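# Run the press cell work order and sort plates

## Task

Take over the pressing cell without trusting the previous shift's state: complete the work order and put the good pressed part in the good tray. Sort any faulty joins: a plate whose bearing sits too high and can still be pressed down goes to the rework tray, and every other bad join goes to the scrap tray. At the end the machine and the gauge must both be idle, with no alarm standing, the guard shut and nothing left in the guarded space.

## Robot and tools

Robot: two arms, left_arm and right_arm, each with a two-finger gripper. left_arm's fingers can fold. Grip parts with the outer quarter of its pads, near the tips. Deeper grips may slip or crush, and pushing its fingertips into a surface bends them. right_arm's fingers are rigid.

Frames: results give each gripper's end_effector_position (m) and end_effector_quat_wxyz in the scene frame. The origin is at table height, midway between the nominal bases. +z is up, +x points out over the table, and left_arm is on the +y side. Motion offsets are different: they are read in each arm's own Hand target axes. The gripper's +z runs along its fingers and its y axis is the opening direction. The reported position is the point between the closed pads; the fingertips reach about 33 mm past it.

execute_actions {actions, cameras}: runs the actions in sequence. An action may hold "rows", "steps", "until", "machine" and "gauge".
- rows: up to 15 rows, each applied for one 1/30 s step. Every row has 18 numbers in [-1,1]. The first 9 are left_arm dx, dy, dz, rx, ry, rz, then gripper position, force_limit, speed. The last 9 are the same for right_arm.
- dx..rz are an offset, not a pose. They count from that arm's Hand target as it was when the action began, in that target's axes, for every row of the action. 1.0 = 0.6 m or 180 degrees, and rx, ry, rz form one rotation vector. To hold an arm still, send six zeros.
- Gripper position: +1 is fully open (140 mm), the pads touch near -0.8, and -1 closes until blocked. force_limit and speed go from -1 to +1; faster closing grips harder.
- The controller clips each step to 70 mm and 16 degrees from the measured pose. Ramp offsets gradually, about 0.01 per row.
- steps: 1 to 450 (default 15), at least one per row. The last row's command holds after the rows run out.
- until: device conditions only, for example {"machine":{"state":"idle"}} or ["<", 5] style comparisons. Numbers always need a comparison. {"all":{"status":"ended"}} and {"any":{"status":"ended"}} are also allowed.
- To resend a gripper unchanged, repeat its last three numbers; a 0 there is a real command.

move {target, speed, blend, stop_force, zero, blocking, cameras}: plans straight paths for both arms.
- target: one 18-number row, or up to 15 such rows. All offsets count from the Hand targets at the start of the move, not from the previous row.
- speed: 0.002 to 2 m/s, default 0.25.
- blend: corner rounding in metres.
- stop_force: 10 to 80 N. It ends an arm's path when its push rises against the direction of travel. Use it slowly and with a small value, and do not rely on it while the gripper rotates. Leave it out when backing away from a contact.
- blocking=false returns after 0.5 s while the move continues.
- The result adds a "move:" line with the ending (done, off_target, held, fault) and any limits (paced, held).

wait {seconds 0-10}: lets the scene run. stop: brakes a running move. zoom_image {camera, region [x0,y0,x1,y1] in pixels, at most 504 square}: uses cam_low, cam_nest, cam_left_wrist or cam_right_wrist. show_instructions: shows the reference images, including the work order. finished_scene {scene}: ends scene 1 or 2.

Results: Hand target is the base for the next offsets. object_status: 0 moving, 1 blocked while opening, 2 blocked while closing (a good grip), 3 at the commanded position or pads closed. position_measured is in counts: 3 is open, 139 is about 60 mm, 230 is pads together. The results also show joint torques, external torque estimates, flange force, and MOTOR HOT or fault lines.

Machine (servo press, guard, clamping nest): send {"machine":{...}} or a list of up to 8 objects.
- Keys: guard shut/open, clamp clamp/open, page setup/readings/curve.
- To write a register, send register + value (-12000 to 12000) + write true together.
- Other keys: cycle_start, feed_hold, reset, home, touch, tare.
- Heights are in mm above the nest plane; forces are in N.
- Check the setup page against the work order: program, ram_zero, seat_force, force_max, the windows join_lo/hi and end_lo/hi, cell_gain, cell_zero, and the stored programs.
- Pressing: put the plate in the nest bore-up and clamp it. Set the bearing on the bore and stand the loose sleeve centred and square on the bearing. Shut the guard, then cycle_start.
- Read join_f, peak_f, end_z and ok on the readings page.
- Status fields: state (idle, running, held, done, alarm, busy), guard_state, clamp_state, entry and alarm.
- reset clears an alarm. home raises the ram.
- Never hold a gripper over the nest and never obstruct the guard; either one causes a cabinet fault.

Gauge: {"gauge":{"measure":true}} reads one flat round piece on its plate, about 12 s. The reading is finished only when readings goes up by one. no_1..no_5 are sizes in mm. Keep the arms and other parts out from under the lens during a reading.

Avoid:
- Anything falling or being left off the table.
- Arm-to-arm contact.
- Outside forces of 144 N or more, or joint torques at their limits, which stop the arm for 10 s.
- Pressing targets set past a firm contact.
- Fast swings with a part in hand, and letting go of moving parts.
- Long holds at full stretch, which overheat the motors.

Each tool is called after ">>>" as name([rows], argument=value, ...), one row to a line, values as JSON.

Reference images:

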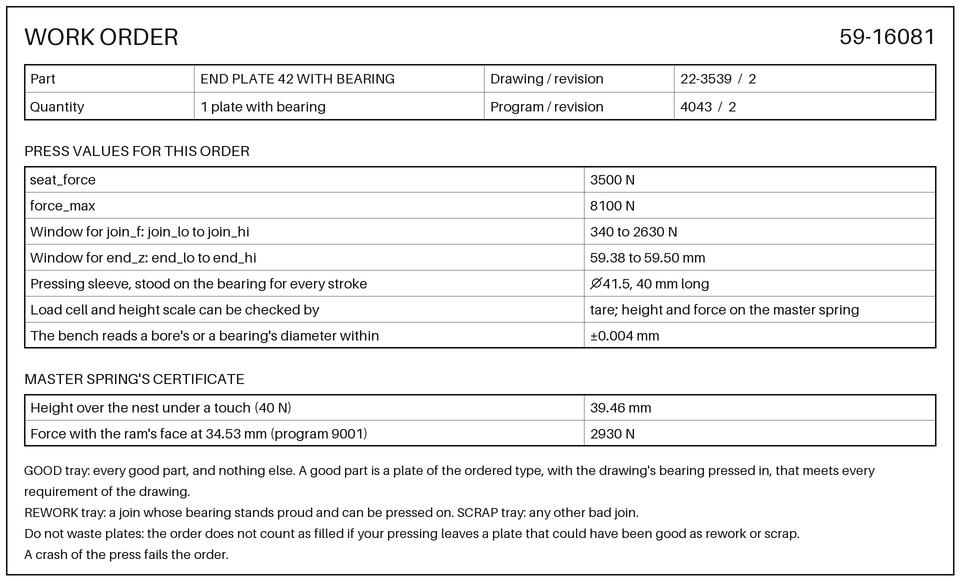

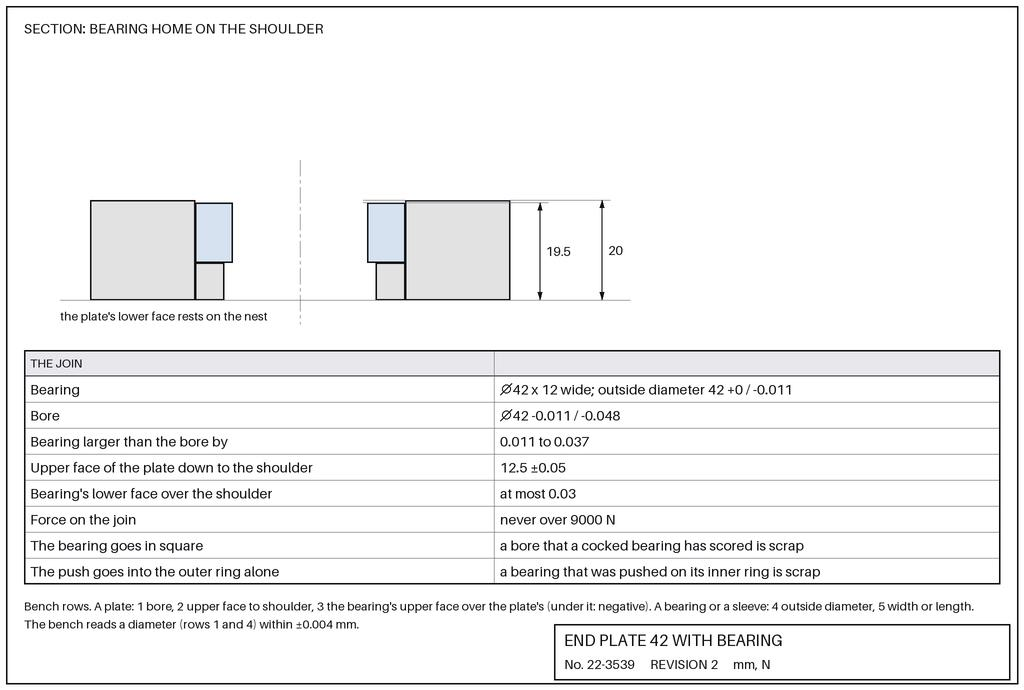

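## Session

>>> execute_actions([
  {"machine":{"page":"setup"},"steps":2},
])

>>> show_instructions()

Scene clock: 0.27 s.
left_arm: end_effector_position=(+0.1073, +0.5327, +0.1579) position_measured=3 object_status=3 end_effector_quat_wxyz=(+0.749, -0.042, -0.656, +0.077) | right_arm: end_effector_position=(+0.8066, -0.7122, +0.2391) position_measured=3 object_status=3 end_effector_quat_wxyz=(-0.105, -0.138, +0.979, -0.109)
Joint positions: left_arm=[0.029 1.068 2.104 -0.02 1.675 -1.404] | right_arm=[0.044 0.693 1.431 -0.254 1.22 -1.701]
Joint velocities: within noise
Joint torques (N m): left_arm=[-2.14 -84.16 5.27 -0.22 2.52 -0.07] | right_arm=[2.13 -102.25 -31.35 3.02 0.91 0.12]
External joint torques (N m): left_arm=[2.11 -2.4 -1.04 0.07 0.16 0.06] | right_arm=[-2.24 0.45 -3.48 -0.01 -0.29 -0.13]
Flange force (N): left_arm=[4.7 3.5 -1.8] | right_arm=[-7.9 -4.9 -2.2]
Hand target: left_arm +0.1073, +0.5327, +0.1579; +0.749, -0.042, -0.656, +0.077 | right_arm +0.8066, -0.7122, +0.2391; -0.105, -0.138, +0.979, -0.109
Tool commands: left_gripper/position=+1.0 left_gripper/force_limit=+1.0 left_gripper/speed=+1.0 right_gripper/position=+1.0 right_gripper/force_limit=+1.0 right_gripper/speed=+1.0
machine.setup: program=+4043 ram_zero=+158.648 seat_force=+3500 force_max=+8100 join_lo=+0 join_hi=+12000 end_lo=+56.500 end_hi=+65.500 cell_gain=+2.047 cell_zero=-101 program_revision=+2 program_top=+59.500 stored1_number=+4043 stored1_revision=+2 stored2_number=+5357 stored2_revision=+6 stored3_number=+7273 stored3_revision=+5 stored4_number=+1764 stored4_revision=+4 stored5_number=+9001 stored5_revision=+1
machine: state=idle guard_state=shut clamp_state=clamped guard_answer=taken clamp_answer=taken page=setup entry=no_entry entries=0 alarm=no_alarm queue=done queue_left=0
gauge: message=nothing_yet readings=0 no_1=0.000 no_2=0.000 no_3=0.000 no_4=0.000 no_5=0.000
camera_calibration:
cam_left_wrist: T_world_to_cam=[[-0.0656077, 0.986008, -0.153246, -0.486503], [0.231115, -0.134386, -0.963601, 0.201253], [-0.970712, -0.0986371, -0.219064, 0.334627], [0, 0, 0, 1]] pos_world=[0.246396, 0.539748, 0.192678]
cam_right_wrist: T_world_to_cam=[[-0.291646, 0.939359, -0.18041, 0.955312], [0.943348, 0.313666, 0.108207, -0.566199], [0.158234, -0.138631, -0.977621, 0.149998], [0, 0, 0, 1]] pos_world=[0.789001, -0.698989, 0.380255]

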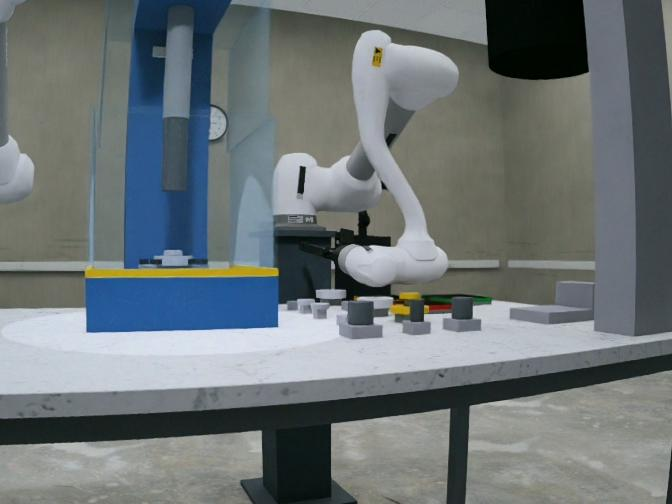

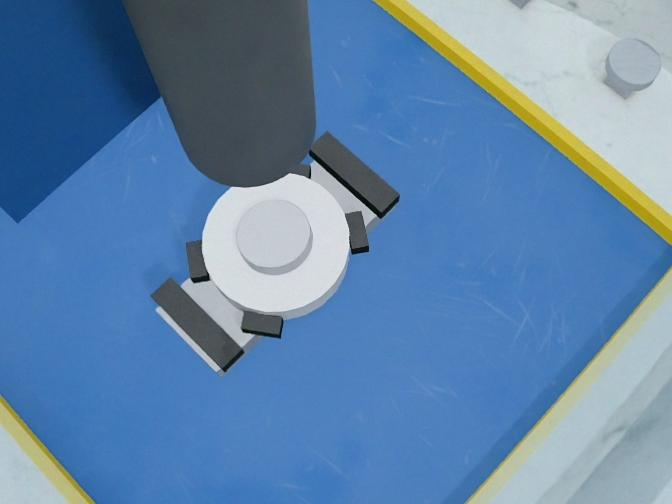

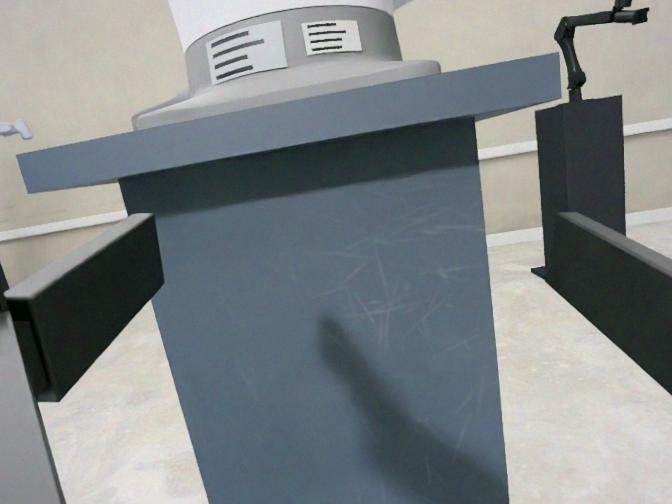

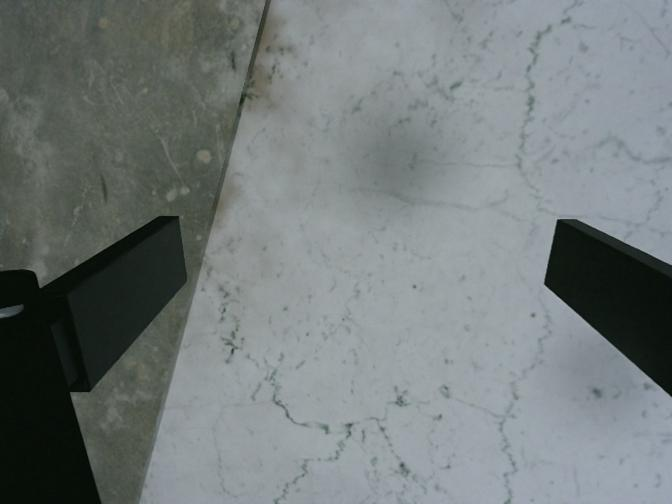

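Reference images for this scene: work order, drawing.

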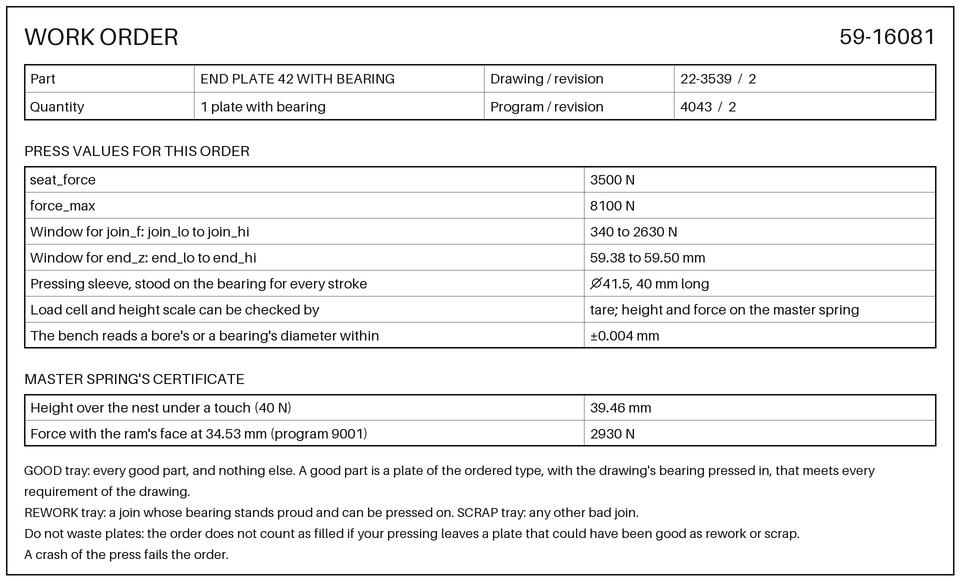

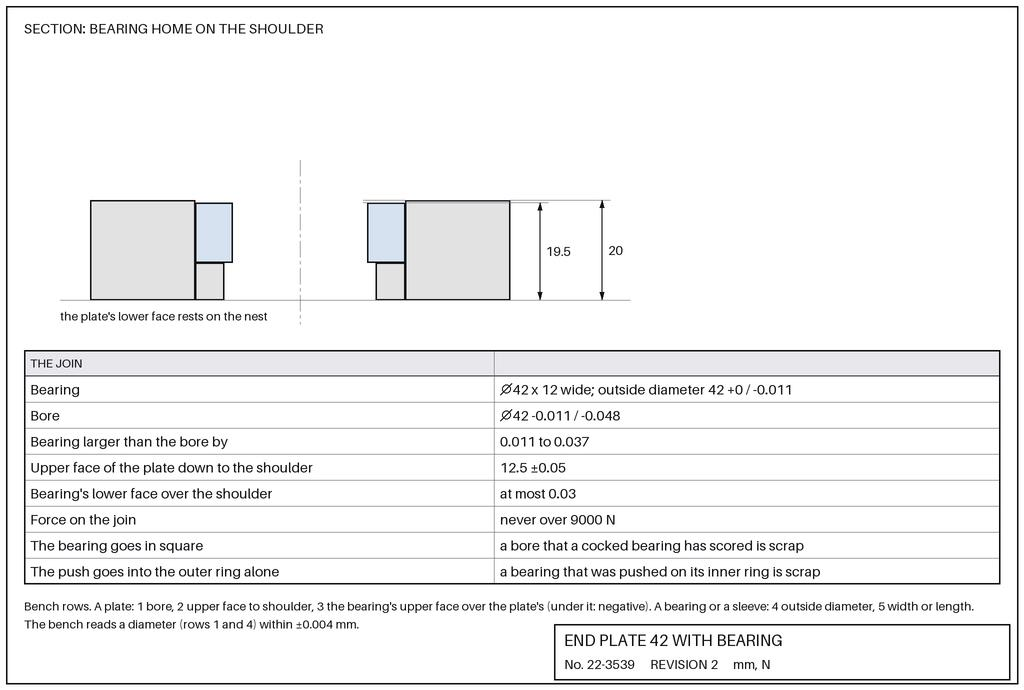

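>>> execute_actions([
  {"machine":{"register":"join_lo","value":340,"write":true},"steps":5},
  {"machine":{"register":"join_hi","value":2630,"write":true},"steps":5},
  {"machine":{"register":"end_lo","value":59.38,"write":true},"steps":5},
  {"machine":{"register":"end_hi","value":59.50,"write":true},"steps":5},
  {"machine":{"tare":true},"steps":10},
])

Scene clock: 58.10 s.
left_arm: end_effector_position=(+0.1073, +0.5327, +0.1579) position_measured=3 object_status=3 end_effector_quat_wxyz=(+0.749, -0.042, -0.656, +0.077) | right_arm: end_effector_position=(+0.8066, -0.7122, +0.2391) position_measured=3 object_status=3 end_effector_quat_wxyz=(-0.105, -0.138, +0.979, -0.109)
Joint positions: left_arm=[0.029 1.068 2.104 -0.02 1.675 -1.404] | right_arm=[0.044 0.693 1.431 -0.254 1.22 -1.701]
Joint velocities: within noise
Joint torques (N m): left_arm=[-1.95 -84.11 5.31 -0.23 2.52 -0.08] | right_arm=[2.02 -102.49 -31.23 3.04 0.86 0.18]
External joint torques (N m): left_arm=[1.96 -2.65 -1.27 0.09 0.16 0.07] | right_arm=[-2.23 0.83 -3.58 -0.04 -0.24 -0.19]
External joint torques at the end of the 1st action: left_arm=[2.46 -2.51 -0.97 0.06 0.16 0.09] | right_arm=[-2.36 1.04 -3.37 -0.04 -0.26 -0.2]
External joint torques at the end of the 2nd action: left_arm=[2.11 -2.43 -0.95 0.03 0.14 0.03] | right_arm=[-2.39 1.59 -3.2 -0.01 -0.25 -0.19]
External joint torques at the end of the 3rd action: left_arm=[1.81 -1.91 -1.05 0 0.13 0.09] | right_arm=[-2.07 0.65 -3.45 -0.02 -0.24 -0.17]
External joint torques at the end of the 4th action: left_arm=[2.22 -2.6 -1.39 0.06 0.2 0.03] | right_arm=[-2.11 1.57 -3.21 -0.02 -0.23 -0.16]
Flange force (N): left_arm=[5.0 3.2 -2.2] | right_arm=[-8.8 -5.1 -2.2]
Flange force at the end of the 1st action (N): left_arm=[5.0 4.1 -1.7] | right_arm=[-8.6 -5.1 -1.8]
Flange force at the end of the 2nd action (N): left_arm=[4.8 3.4 -1.6] | right_arm=[-9.0 -5.1 -1.3]
Flange force at the end of the 3rd action (N): left_arm=[3.6 3.0 -1.9] | right_arm=[-8.2 -4.7 -2.2]
Flange force at the end of the 4th action (N): left_arm=[4.9 3.7 -2.5] | right_arm=[-9.1 -4.8 -1.5]
Hand target: left_arm +0.1073, +0.5327, +0.1579; +0.749, -0.042, -0.656, +0.077 | right_arm +0.8066, -0.7122, +0.2391; -0.105, -0.138, +0.979, -0.109
Tool commands: left_gripper/position=+1.0 left_gripper/force_limit=+1.0 left_gripper/speed=+1.0 right_gripper/position=+1.0 right_gripper/force_limit=+1.0 right_gripper/speed=+1.0
machine.setup: program=+4043 ram_zero=+158.648 seat_force=+3500 force_max=+8100 join_lo=+340 join_hi=+2630 end_lo=+59.380 end_hi=+59.500 cell_gain=+2.047 cell_zero=-101 program_revision=+2 program_top=+59.500 stored1_number=+4043 stored1_revision=+2 stored2_number=+5357 stored2_revision=+6 stored3_number=+7273 stored3_revision=+5 stored4_number=+1764 stored4_revision=+4 stored5_number=+9001 stored5_revision=+1
machine: state=idle guard_state=shut clamp_state=clamped guard_answer=taken clamp_answer=taken page=setup entry=taken entries=5 alarm=no_alarm queue=done queue_left=0
gauge: message=nothing_yet readings=0 no_1=0.000 no_2=0.000 no_3=0.000 no_4=0.000 no_5=0.000
camera_calibration:
cam_left_wrist: T_world_to_cam=[[-0.0656077, 0.986008, -0.153246, -0.486503], [0.231115, -0.134386, -0.963601, 0.201253], [-0.970712, -0.0986371, -0.219064, 0.334627], [0, 0, 0, 1]] pos_world=[0.246396, 0.539748, 0.192678]
cam_right_wrist: T_world_to_cam=[[-0.291646, 0.939359, -0.18041, 0.955312], [0.943348, 0.313666, 0.108207, -0.566199], [0.158234, -0.138631, -0.977621, 0.149998], [0, 0, 0, 1]] pos_world=[0.789001, -0.698989, 0.380255]

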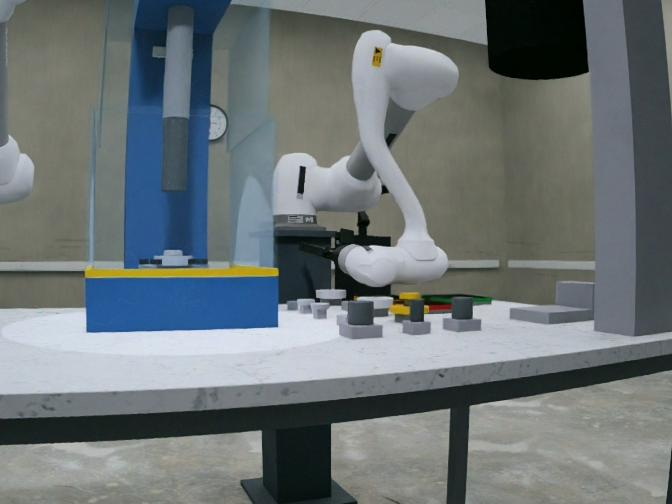

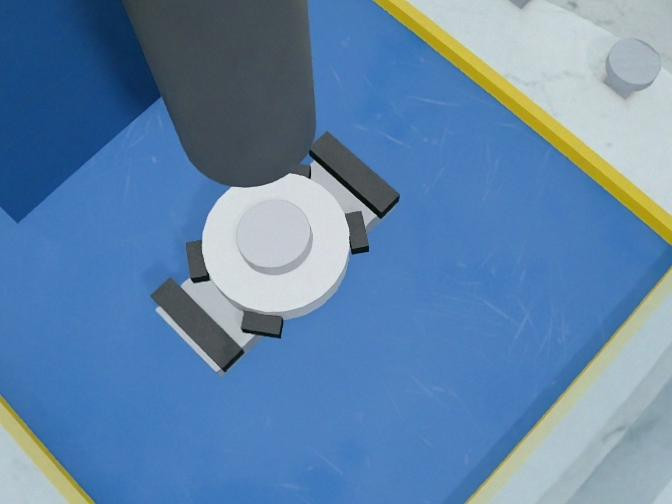

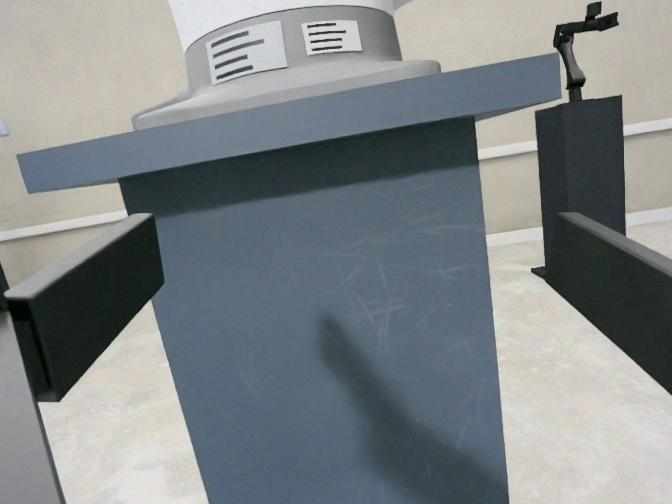

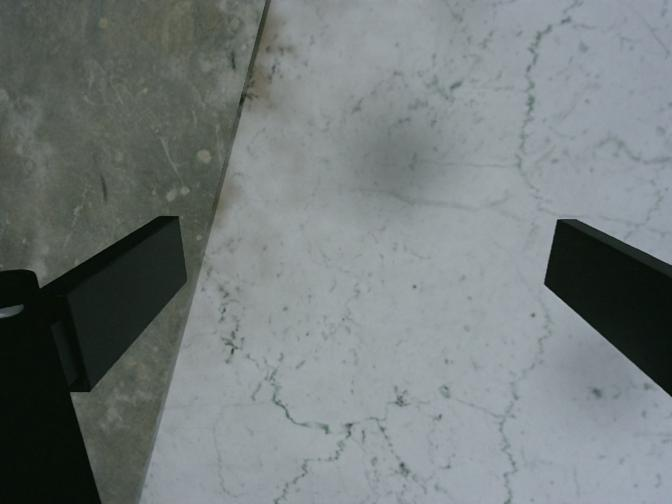

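>>> execute_actions([
  {"machine":[{"page":"readings"},{"guard":"open"},{"clamp":"open"}],"steps":10},
], cameras=[])

>>> move([
  [0.2484,-0.0578,-0.385,0,0,0,1,1,1,0,0,0,0,0,0,1,1,1],
  [0.395,-0.097,-0.604,-0.071,-0.41,0.016,1,1,1,0,0,0,0,0,0,1,1,1],
], speed=0.3, blend=0.03, cameras=["cam_nest","cam_left_wrist","cam_low"])

Scene clock: 93.17 s.
left_arm: end_effector_position=(+0.1073, +0.5327, +0.1579) position_measured=3 object_status=3 end_effector_quat_wxyz=(+0.749, -0.042, -0.656, +0.077) | right_arm: end_effector_position=(+0.8066, -0.7122, +0.2391) position_measured=3 object_status=3 end_effector_quat_wxyz=(-0.105, -0.138, +0.979, -0.109)
Joint positions: left_arm=[0.029 1.068 2.104 -0.02 1.675 -1.404] | right_arm=[0.044 0.693 1.431 -0.254 1.22 -1.701]
Joint velocities: within noise
Joint torques (N m): left_arm=[-1.95 -83.87 5.16 -0.25 2.48 -0.09] | right_arm=[2.31 -102.54 -31.41 3 0.85 0.19]
External joint torques (N m): left_arm=[1.9 -3.02 -0.99 0.1 0.2 0.08] | right_arm=[-2.27 0.69 -3.41 0.02 -0.23 -0.19]
Flange force (N): left_arm=[5.8 3.0 -1.7] | right_arm=[-8.2 -5.0 -2.1]
Hand target: left_arm +0.1073, +0.5327, +0.1579; +0.749, -0.042, -0.656, +0.077 | right_arm +0.8066, -0.7122, +0.2391; -0.105, -0.138, +0.979, -0.109
Tool commands: left_gripper/position=+1.0 left_gripper/force_limit=+1.0 left_gripper/speed=+1.0 right_gripper/position=+1.0 right_gripper/force_limit=+1.0 right_gripper/speed=+1.0
machine.readings: force=+0 touch_z=+0.000 join_f=+0 peak_f=+0 end_z=+0.000 ok=+0 pos_z=+161.352 cycles=+0
machine: state=idle guard_state=between clamp_state=clamped guard_answer=taken clamp_answer=taken page=readings entry=taken entries=5 alarm=no_alarm queue=running queue_left=1
gauge: message=nothing_yet readings=0 no_1=0.000 no_2=0.000 no_3=0.000 no_4=0.000 no_5=0.000
No camera images: "cameras" was empty.

Scene clock: 96.67 s.
left_arm: end_effector_position=(+0.4995, +0.5292, +0.3502) position_measured=3 object_status=3 end_effector_quat_wxyz=(-0.195, +0.081, +0.977, -0.036) | right_arm: end_effector_position=(+0.8066, -0.7122, +0.2391) position_measured=3 object_status=3 end_effector_quat_wxyz=(-0.105, -0.138, +0.979, -0.109)
Joint positions: left_arm=[0.02 0.396 1.718 -0.035 1.426 -1.385] | right_arm=[0.044 0.693 1.431 -0.254 1.22 -1.701]
Joint velocities: within noise
Joint torques (N m): left_arm=[-2.28 -71.96 -35.35 3.59 0.84 -0.11] | right_arm=[2.42 -102.46 -31.38 3.1 0.85 0.18]
External joint torques (N m): left_arm=[2.27 -2.87 0.6 0.02 0.25 0.1] | right_arm=[-2.83 0.89 -3.38 -0.11 -0.23 -0.19]
Flange force (N): left_arm=[6.1 2.0 -0.3] | right_arm=[-8.3 -5.6 -1.8]
Hand target: left_arm +0.4995, +0.5292, +0.3502; -0.195, +0.081, +0.977, -0.036 | right_arm +0.8066, -0.7122, +0.2391; -0.105, -0.138, +0.979, -0.109
Off the commanded pose: left_arm 0.000 m, 0 deg | right_arm 0.000 m, 0 deg.
machine.readings: force=+0 touch_z=+0.000 join_f=+0 peak_f=+0 end_z=+0.000 ok=+0 pos_z=+161.352 cycles=+0
machine: state=idle guard_state=open clamp_state=open guard_answer=taken clamp_answer=taken page=readings entry=taken entries=5 alarm=no_alarm queue=done queue_left=0
gauge: message=nothing_yet readings=0 no_1=0.000 no_2=0.000 no_3=0.000 no_4=0.000 no_5=0.000
move: done
camera_calibration:
cam_left_wrist: T_world_to_cam=[[0.131809, 0.985753, -0.104486, -0.543417], [0.990442, -0.135285, -0.0268807, -0.411411], [-0.0406332, -0.0999445, -0.994163, 0.564631], [0, 0, 0, 1]] pos_world=[0.502049, 0.536449, 0.493497]
Images, in order (width x height): cam_low 672x504, cam_nest 672x504, cam_left_wrist 672x504.

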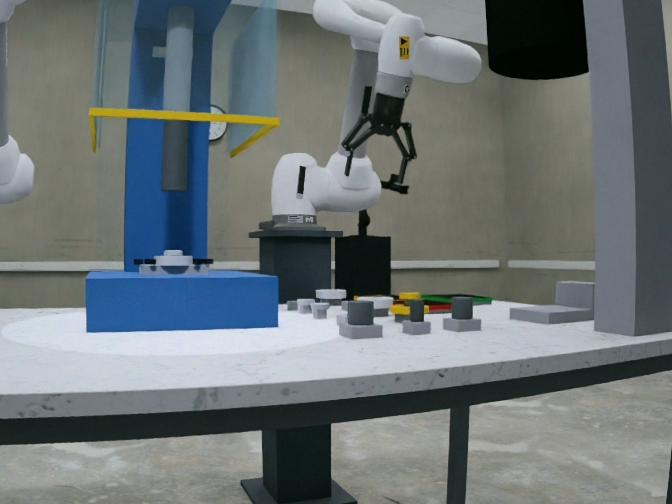

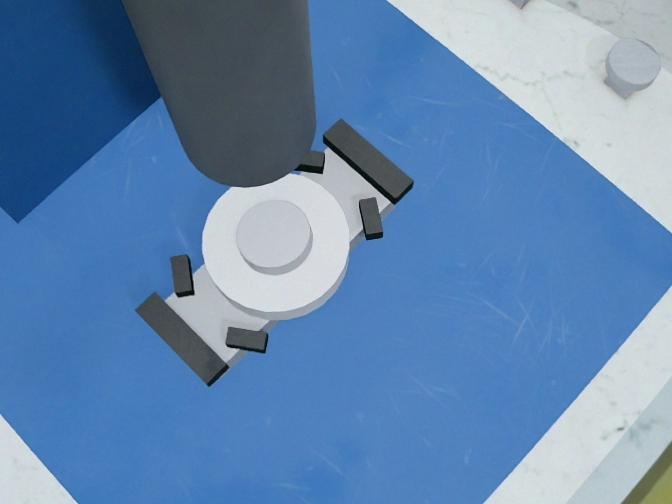

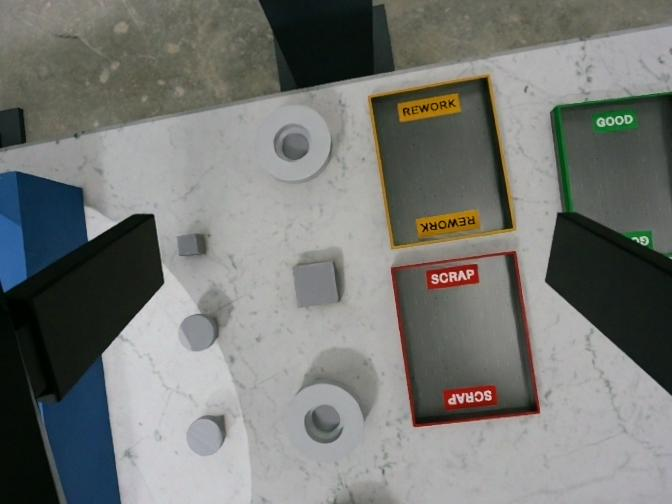

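>>> move(target=[-0.179,0.0813,-0.064,-0.3073,0.1755,0.342,1,1,1,0,0,0,0,0,0,1,1,1], speed=0.4, cameras=["cam_left_wrist"])

Scene clock: 139.23 s.
left_arm: end_effector_position=(+0.6192, +0.5603, +0.3403) position_measured=3 object_status=3 end_effector_quat_wxyz=(-0.331, +0.626, +0.627, +0.326) | right_arm: end_effector_position=(+0.8066, -0.7122, +0.2391) position_measured=3 object_status=3 end_effector_quat_wxyz=(-0.105, -0.138, +0.979, -0.109)
Joint positions: left_arm=[-0.328 0.55 1.749 0.902 1.4 -0.772] | right_arm=[0.044 0.693 1.431 -0.254 1.22 -1.701]
Joint velocities: within noise
Joint torques (N m): left_arm=[-1.74 -85.03 -32.93 3.62 1.38 -0.12] | right_arm=[2.49 -102.61 -31.31 2.99 0.8 0.12]
External joint torques (N m): left_arm=[1.72 -2.03 0.14 -0.04 0.2 0.12] | right_arm=[-2.48 1.13 -3.44 0.01 -0.18 -0.13]
Flange force (N): left_arm=[3.7 -1.7 0.9] | right_arm=[-8.9 -5.2 -1.9]
Hand target: left_arm +0.6192, +0.5603, +0.3403; -0.331, +0.626, +0.627, +0.326 | right_arm +0.8066, -0.7122, +0.2391; -0.105, -0.138, +0.979, -0.109
Off the commanded pose: left_arm 0.000 m, 0 deg | right_arm 0.000 m, 0 deg.
machine.readings: force=+0 touch_z=+0.000 join_f=+0 peak_f=+0 end_z=+0.000 ok=+0 pos_z=+161.352 cycles=+0
machine: state=idle guard_state=open clamp_state=open guard_answer=taken clamp_answer=taken page=readings entry=taken entries=5 alarm=no_alarm queue=done queue_left=0
gauge: message=nothing_yet readings=0 no_1=0.000 no_2=0.000 no_3=0.000 no_4=0.000 no_5=0.000
move: done
camera_calibration:
cam_left_wrist: T_world_to_cam=[[0.999864, 0.0164105, -0.00143473, -0.620353], [0.0126955, -0.823144, -0.567691, 0.648808], [-0.0104971, 0.567596, -0.823241, 0.111971], [0, 0, 0, 1]] pos_world=[0.613207, 0.480688, 0.459611]
Images, in order (width x height): cam_left_wrist 672x504.

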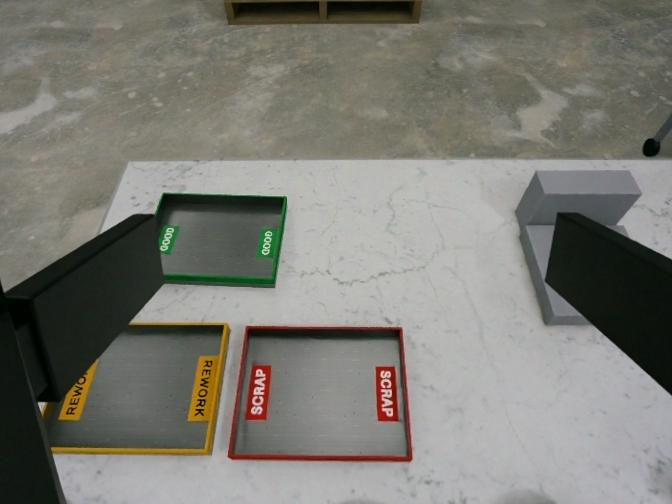

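>>> move(target=[-0.1188,0.2183,0.0629,-0.4095,0,0.287,1,1,1,0,0,0,0,0,0,1,1,1], speed=0.4, cameras=["cam_left_wrist"])

>>> move(target=[-0.1562,0.4167,-0.1938,-0.4095,0,0.287,0.74,-0.02,-0.6,0,0,0,0,0,0,1,1,1], speed=0.4, cameras=["cam_left_wrist"])

Scene clock: 159.87 s.
left_arm: end_effector_position=(+0.7498, +0.5513, +0.2595) position_measured=3 object_status=3 end_effector_quat_wxyz=(-0.004, +0.888, +0.001, +0.459) | right_arm: end_effector_position=(+0.8066, -0.7122, +0.2391) position_measured=3 object_status=3 end_effector_quat_wxyz=(-0.105, -0.138, +0.979, -0.109)
Joint positions: left_arm=[0.035 0.462 2.13 3.173 0.404 -1.584] | right_arm=[0.044 0.693 1.431 -0.254 1.22 -1.701]
Joint velocities: within noise
Joint torques (N m): left_arm=[-2.23 -67.89 -24.11 -2.25 2.06 -0.08] | right_arm=[2.35 -102.39 -31.35 3 0.88 0.18]
External joint torques (N m): left_arm=[2.26 -2.46 0.24 -0.01 0.16 0.08] | right_arm=[-2.34 1.08 -3.3 0 -0.26 -0.19]
Flange force (N): left_arm=[1.1 -3.6 -4.6] | right_arm=[-8.5 -5.0 -1.7]
Hand target: left_arm +0.7498, +0.5513, +0.2595; -0.004, +0.888, +0.001, +0.459 | right_arm +0.8066, -0.7122, +0.2391; -0.105, -0.138, +0.979, -0.109
Off the commanded pose: left_arm 0.000 m, 0 deg | right_arm 0.000 m, 0 deg.
machine.readings: force=+0 touch_z=+0.000 join_f=+0 peak_f=+0 end_z=+0.000 ok=+0 pos_z=+161.352 cycles=+0
machine: state=idle guard_state=open clamp_state=open guard_answer=taken clamp_answer=taken page=readings entry=taken entries=5 alarm=no_alarm queue=done queue_left=0
gauge: message=nothing_yet readings=0 no_1=0.000 no_2=0.000 no_3=0.000 no_4=0.000 no_5=0.000
move: done
camera_calibration:
cam_left_wrist: T_world_to_cam=[[0.0162319, -0.999866, -0.00208922, 0.547112], [-0.829379, -0.0122971, -0.558551, 0.775862], [0.55845, 0.0107991, -0.829468, -0.0660632], [0, 0, 0, 1]] pos_world=[0.671496, 0.557293, 0.379704]
Images, in order (width x height): cam_left_wrist 672x504.

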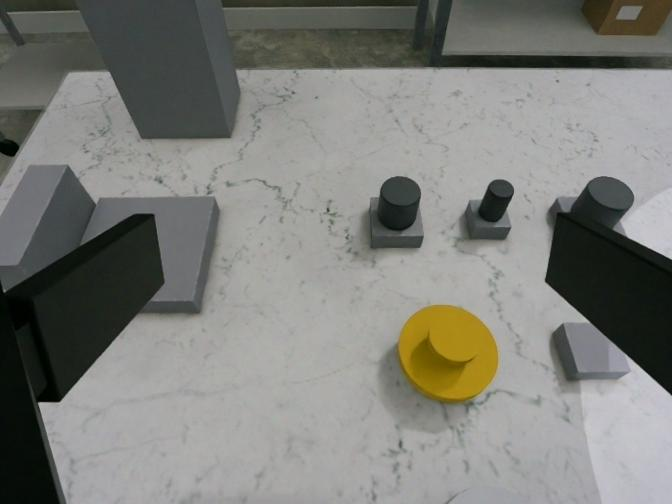

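Scene clock: 162.27 s.
left_arm: end_effector_position=(+0.6018, +0.3007, +0.2489) position_measured=36 object_status=3 end_effector_quat_wxyz=(+0.326, +0.630, -0.626, +0.324) | right_arm: end_effector_position=(+0.8066, -0.7122, +0.2391) position_measured=3 object_status=3 end_effector_quat_wxyz=(-0.105, -0.138, +0.979, -0.109)
Joint positions: left_arm=[0.064 0.603 1.881 5.156 1.124 -2.321] | right_arm=[0.044 0.693 1.431 -0.254 1.22 -1.701]
Joint velocities: within noise
Joint torques (N m): left_arm=[-2.29 -78.92 -22.41 -0.28 1.61 -0.07] | right_arm=[2.38 -102.54 -31.35 3.04 0.88 0.19]
External joint torques (N m): left_arm=[2.25 -2.53 0.02 0.03 0.06 0.07] | right_arm=[-2.48 1.3 -3.33 -0.04 -0.26 -0.19]
Flange force (N): left_arm=[0.9 2.9 -4.4] | right_arm=[-8.8 -5.2 -1.6]
Hand target: left_arm +0.6018, +0.3007, +0.2489; +0.326, +0.630, -0.626, +0.324 | right_arm +0.8066, -0.7122, +0.2391; -0.105, -0.138, +0.979, -0.109
Off the commanded pose: left_arm 0.000 m, 0 deg | right_arm 0.000 m, 0 deg.
machine.readings: force=+0 touch_z=+0.000 join_f=+0 peak_f=+0 end_z=+0.000 ok=+0 pos_z=+161.352 cycles=+0
machine: state=idle guard_state=open clamp_state=open guard_answer=taken clamp_answer=taken page=readings entry=taken entries=5 alarm=no_alarm queue=done queue_left=0
gauge: message=nothing_yet readings=0 no_1=0.000 no_2=0.000 no_3=0.000 no_4=0.000 no_5=0.000
move: done
camera_calibration:
cam_left_wrist: T_world_to_cam=[[-0.999834, -0.0159906, 0.00874564, 0.611831], [-0.0181494, 0.829591, -0.558077, -0.0973429], [0.00166868, -0.558143, -0.829743, 0.516652], [0, 0, 0, 1]] pos_world=[0.6091, 0.378904, 0.369012]
Images, in order (width x height): cam_left_wrist 672x504.

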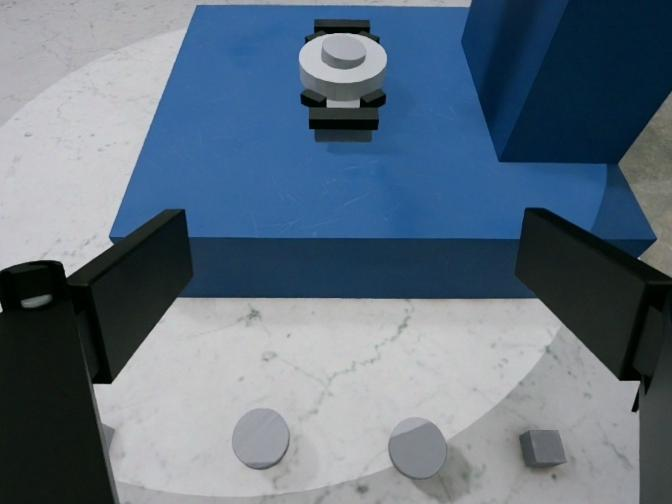

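>>> zoom_image(camera="cam_left_wrist", region=[280, 10, 410, 150])

Scaled by 3.600 from the camera's 672x504 image, which has a finer 960x720 frame.

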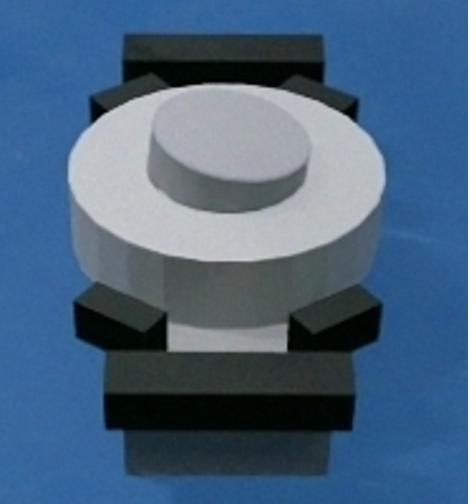

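>>> move([
  [0.1677,0.0017,0.2187,0,0,0,0.1,-0.02,-0.6,0,0,0,0,0,0,1,1,1],
  [0.1677,0.0017,0.4687,0,0,0,0.1,-0.02,-0.6,0,0,0,0,0,0,1,1,1],
], speed=[0.3,0.1], cameras=["cam_left_wrist","cam_nest"])

>>> zoom_image(camera="cam_left_wrist", region=[230, 150, 480, 400])

>>> zoom_image(camera="cam_nest", region=[220, 190, 330, 300])

>>> zoom_image(camera="cam_low", region=[130, 235, 220, 285])

Scene clock: 195.70 s.
left_arm: end_effector_position=(+0.6016, +0.0131, +0.1682) position_measured=117 object_status=3 end_effector_quat_wxyz=(+0.326, +0.630, -0.626, +0.324) | right_arm: end_effector_position=(+0.8066, -0.7122, +0.2391) position_measured=3 object_status=3 end_effector_quat_wxyz=(-0.105, -0.138, +0.979, -0.109)
Joint positions: left_arm=[-0.34 0.743 1.825 4.814 0.878 -2.301] | right_arm=[0.044 0.693 1.431 -0.254 1.22 -1.701]
Joint velocities: within noise
Joint torques (N m): left_arm=[-3.09 -85.59 -19.65 -1.02 0.8 -0.2] | right_arm=[2.6 -102.59 -31.32 3.02 0.87 0.18]
External joint torques (N m): left_arm=[3.06 -4.43 -0.16 0.1 0.91 0.2] | right_arm=[-2.81 1.26 -3.35 -0.04 -0.25 -0.19]
Flange force (N): left_arm=[1.6 1.9 -8.3] | right_arm=[-8.8 -5.6 -1.5]
Hand target: left_arm +0.6015, +0.0131, +0.1682; +0.326, +0.630, -0.626, +0.324 | right_arm +0.8066, -0.7122, +0.2391; -0.105, -0.138, +0.979, -0.109
Off the commanded pose: left_arm 0.000 m, 0 deg | right_arm 0.000 m, 0 deg.
machine.readings: force=+0 touch_z=+0.000 join_f=+0 peak_f=+0 end_z=+0.000 ok=+0 pos_z=+161.352 cycles=+0
machine: state=idle guard_state=open clamp_state=open guard_answer=taken clamp_answer=taken page=readings entry=taken entries=5 alarm=no_alarm queue=done queue_left=0
gauge: message=nothing_yet readings=0 no_1=0.000 no_2=0.000 no_3=0.000 no_4=0.000 no_5=0.000
move: done
camera_calibration:
cam_left_wrist: T_world_to_cam=[[-0.999832, -0.0160733, 0.00880187, 0.607728], [-0.0182494, 0.829589, -0.558075, 0.0962404], [0.00166815, -0.558142, -0.829744, 0.289309], [0, 0, 0, 1]] pos_world=[0.6089, 0.0914037, 0.288412]
Images, in order (width x height): cam_nest 672x504, cam_left_wrist 672x504.

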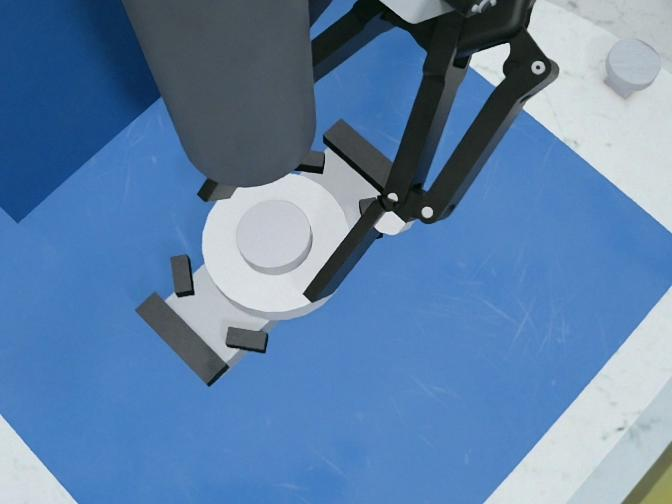

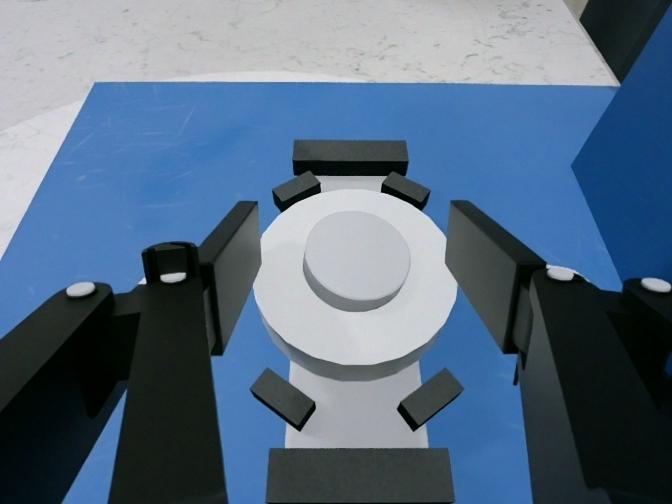

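Scaled by 2.016 from the camera's 672x504 image, which has a finer 960x720 frame.

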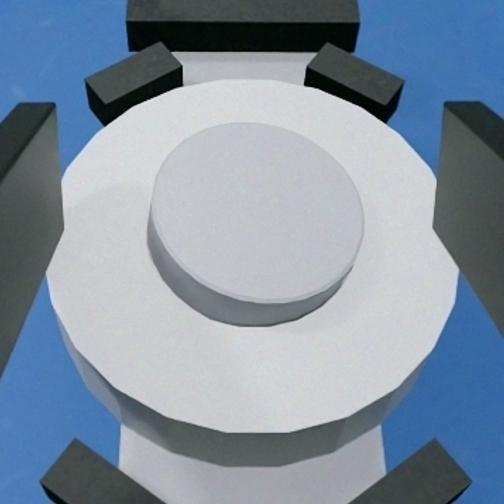

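Scaled by 4.582 from the camera's 672x504 image, which has a finer 960x720 frame.

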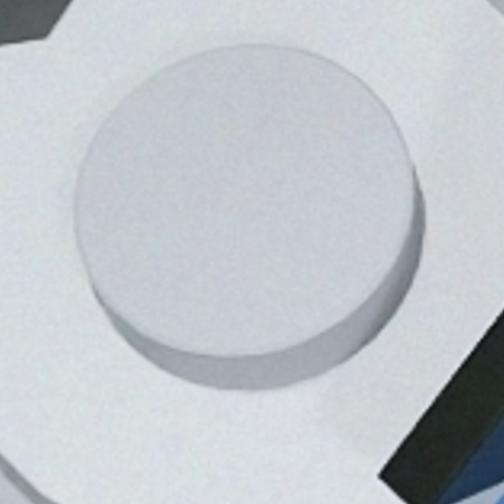

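This scene's latest camera images include none from cam_low. They are from: cam_nest, cam_left_wrist. cam_low's image comes with the result of a call that names it in "cameras".

>>> execute_actions([
  {"rows":[[0,0,0,0,0,0,-1,-1,-1,0,0,0,0,0,0,1,1,1]],"steps":70},
], cameras=["cam_left_wrist","cam_low","cam_nest"])

>>> zoom_image(camera="cam_left_wrist", region=[230, 150, 480, 400])

>>> zoom_image(camera="cam_low", region=[130, 235, 220, 285])

Scene clock: 210.67 s.
left_arm: end_effector_position=(+0.6015, +0.0131, +0.1682) position_measured=141 object_status=2 end_effector_quat_wxyz=(+0.326, +0.630, -0.626, +0.324) | right_arm: end_effector_position=(+0.8066, -0.7122, +0.2391) position_measured=3 object_status=3 end_effector_quat_wxyz=(-0.105, -0.138, +0.979, -0.109)
Joint positions: left_arm=[-0.34 0.743 1.825 4.814 0.878 -2.301] | right_arm=[0.044 0.693 1.431 -0.254 1.22 -1.701]
Joint velocities: within noise
Joint torques (N m): left_arm=[-5.3 -59.22 -6.51 3.62 -5.21 -0.1] | right_arm=[2.36 -102.67 -31.38 3.06 0.86 0.17]
External joint torques (N m): left_arm=[5.12 -30.82 -13.38 -4.55 6.91 0.1] | right_arm=[-2.16 1.37 -3.24 -0.05 -0.24 -0.18]
Flange force (N): left_arm=[26.7 0.6 -28.5] | right_arm=[-8.8 -4.8 -1.6]
Hand target: left_arm +0.6015, +0.0131, +0.1682; +0.326, +0.630, -0.626, +0.324 | right_arm +0.8066, -0.7122, +0.2391; -0.105, -0.138, +0.979, -0.109
Off the commanded pose: left_arm 0.000 m, 0 deg | right_arm 0.000 m, 0 deg.
machine.readings: force=+0 touch_z=+0.000 join_f=+0 peak_f=+0 end_z=+0.000 ok=+0 pos_z=+161.352 cycles=+0
machine: state=idle guard_state=open clamp_state=open guard_answer=taken clamp_answer=taken page=readings entry=taken entries=5 alarm=no_alarm queue=done queue_left=0
gauge: message=nothing_yet readings=0 no_1=0.000 no_2=0.000 no_3=0.000 no_4=0.000 no_5=0.000
camera_calibration:
cam_left_wrist: T_world_to_cam=[[-0.999832, -0.016017, 0.00888453, 0.607598], [-0.0182489, 0.829591, -0.558074, 0.0963207], [0.00156816, -0.558142, -0.829744, 0.289314], [0, 0, 0, 1]] pos_world=[0.6088, 0.0913038, 0.288413]
Images, in order (width x height): cam_low 672x504, cam_nest 672x504, cam_left_wrist 672x504.

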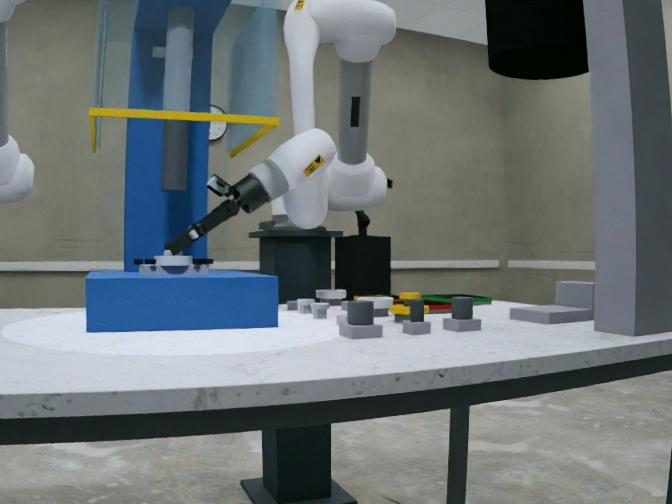

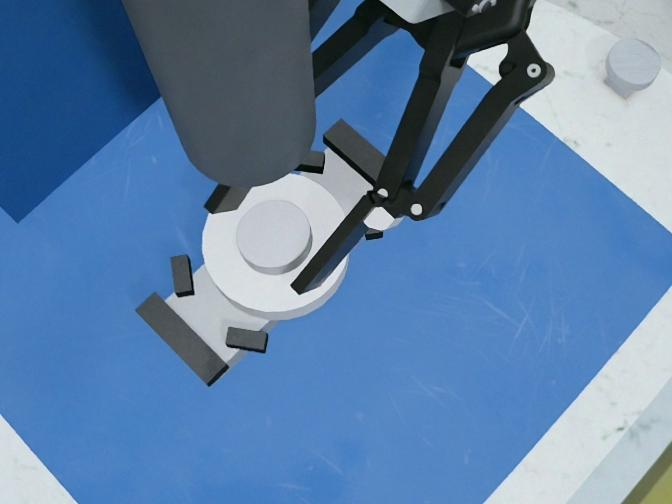

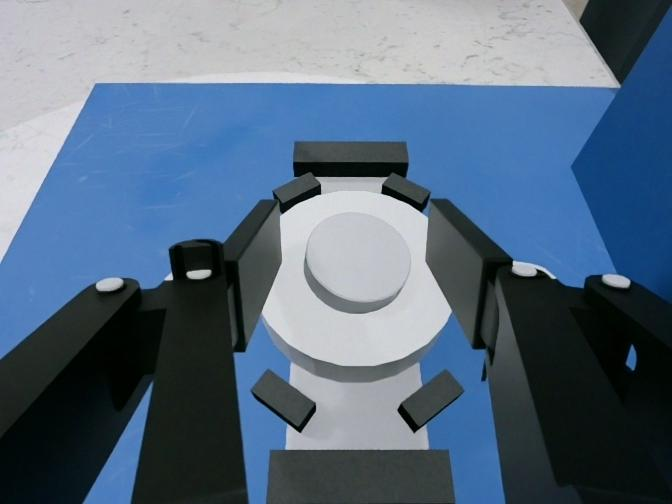

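Scaled by 2.016 from the camera's 672x504 image, which has a finer 960x720 frame.

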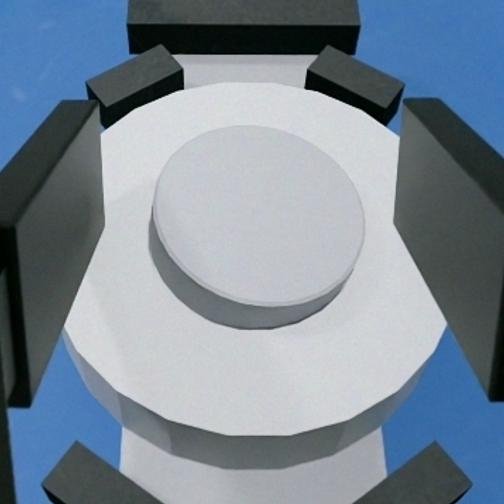

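Scaled by 5.600 from the camera's 672x504 image, which has a finer 960x720 frame.

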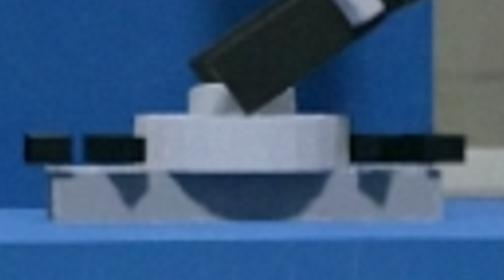

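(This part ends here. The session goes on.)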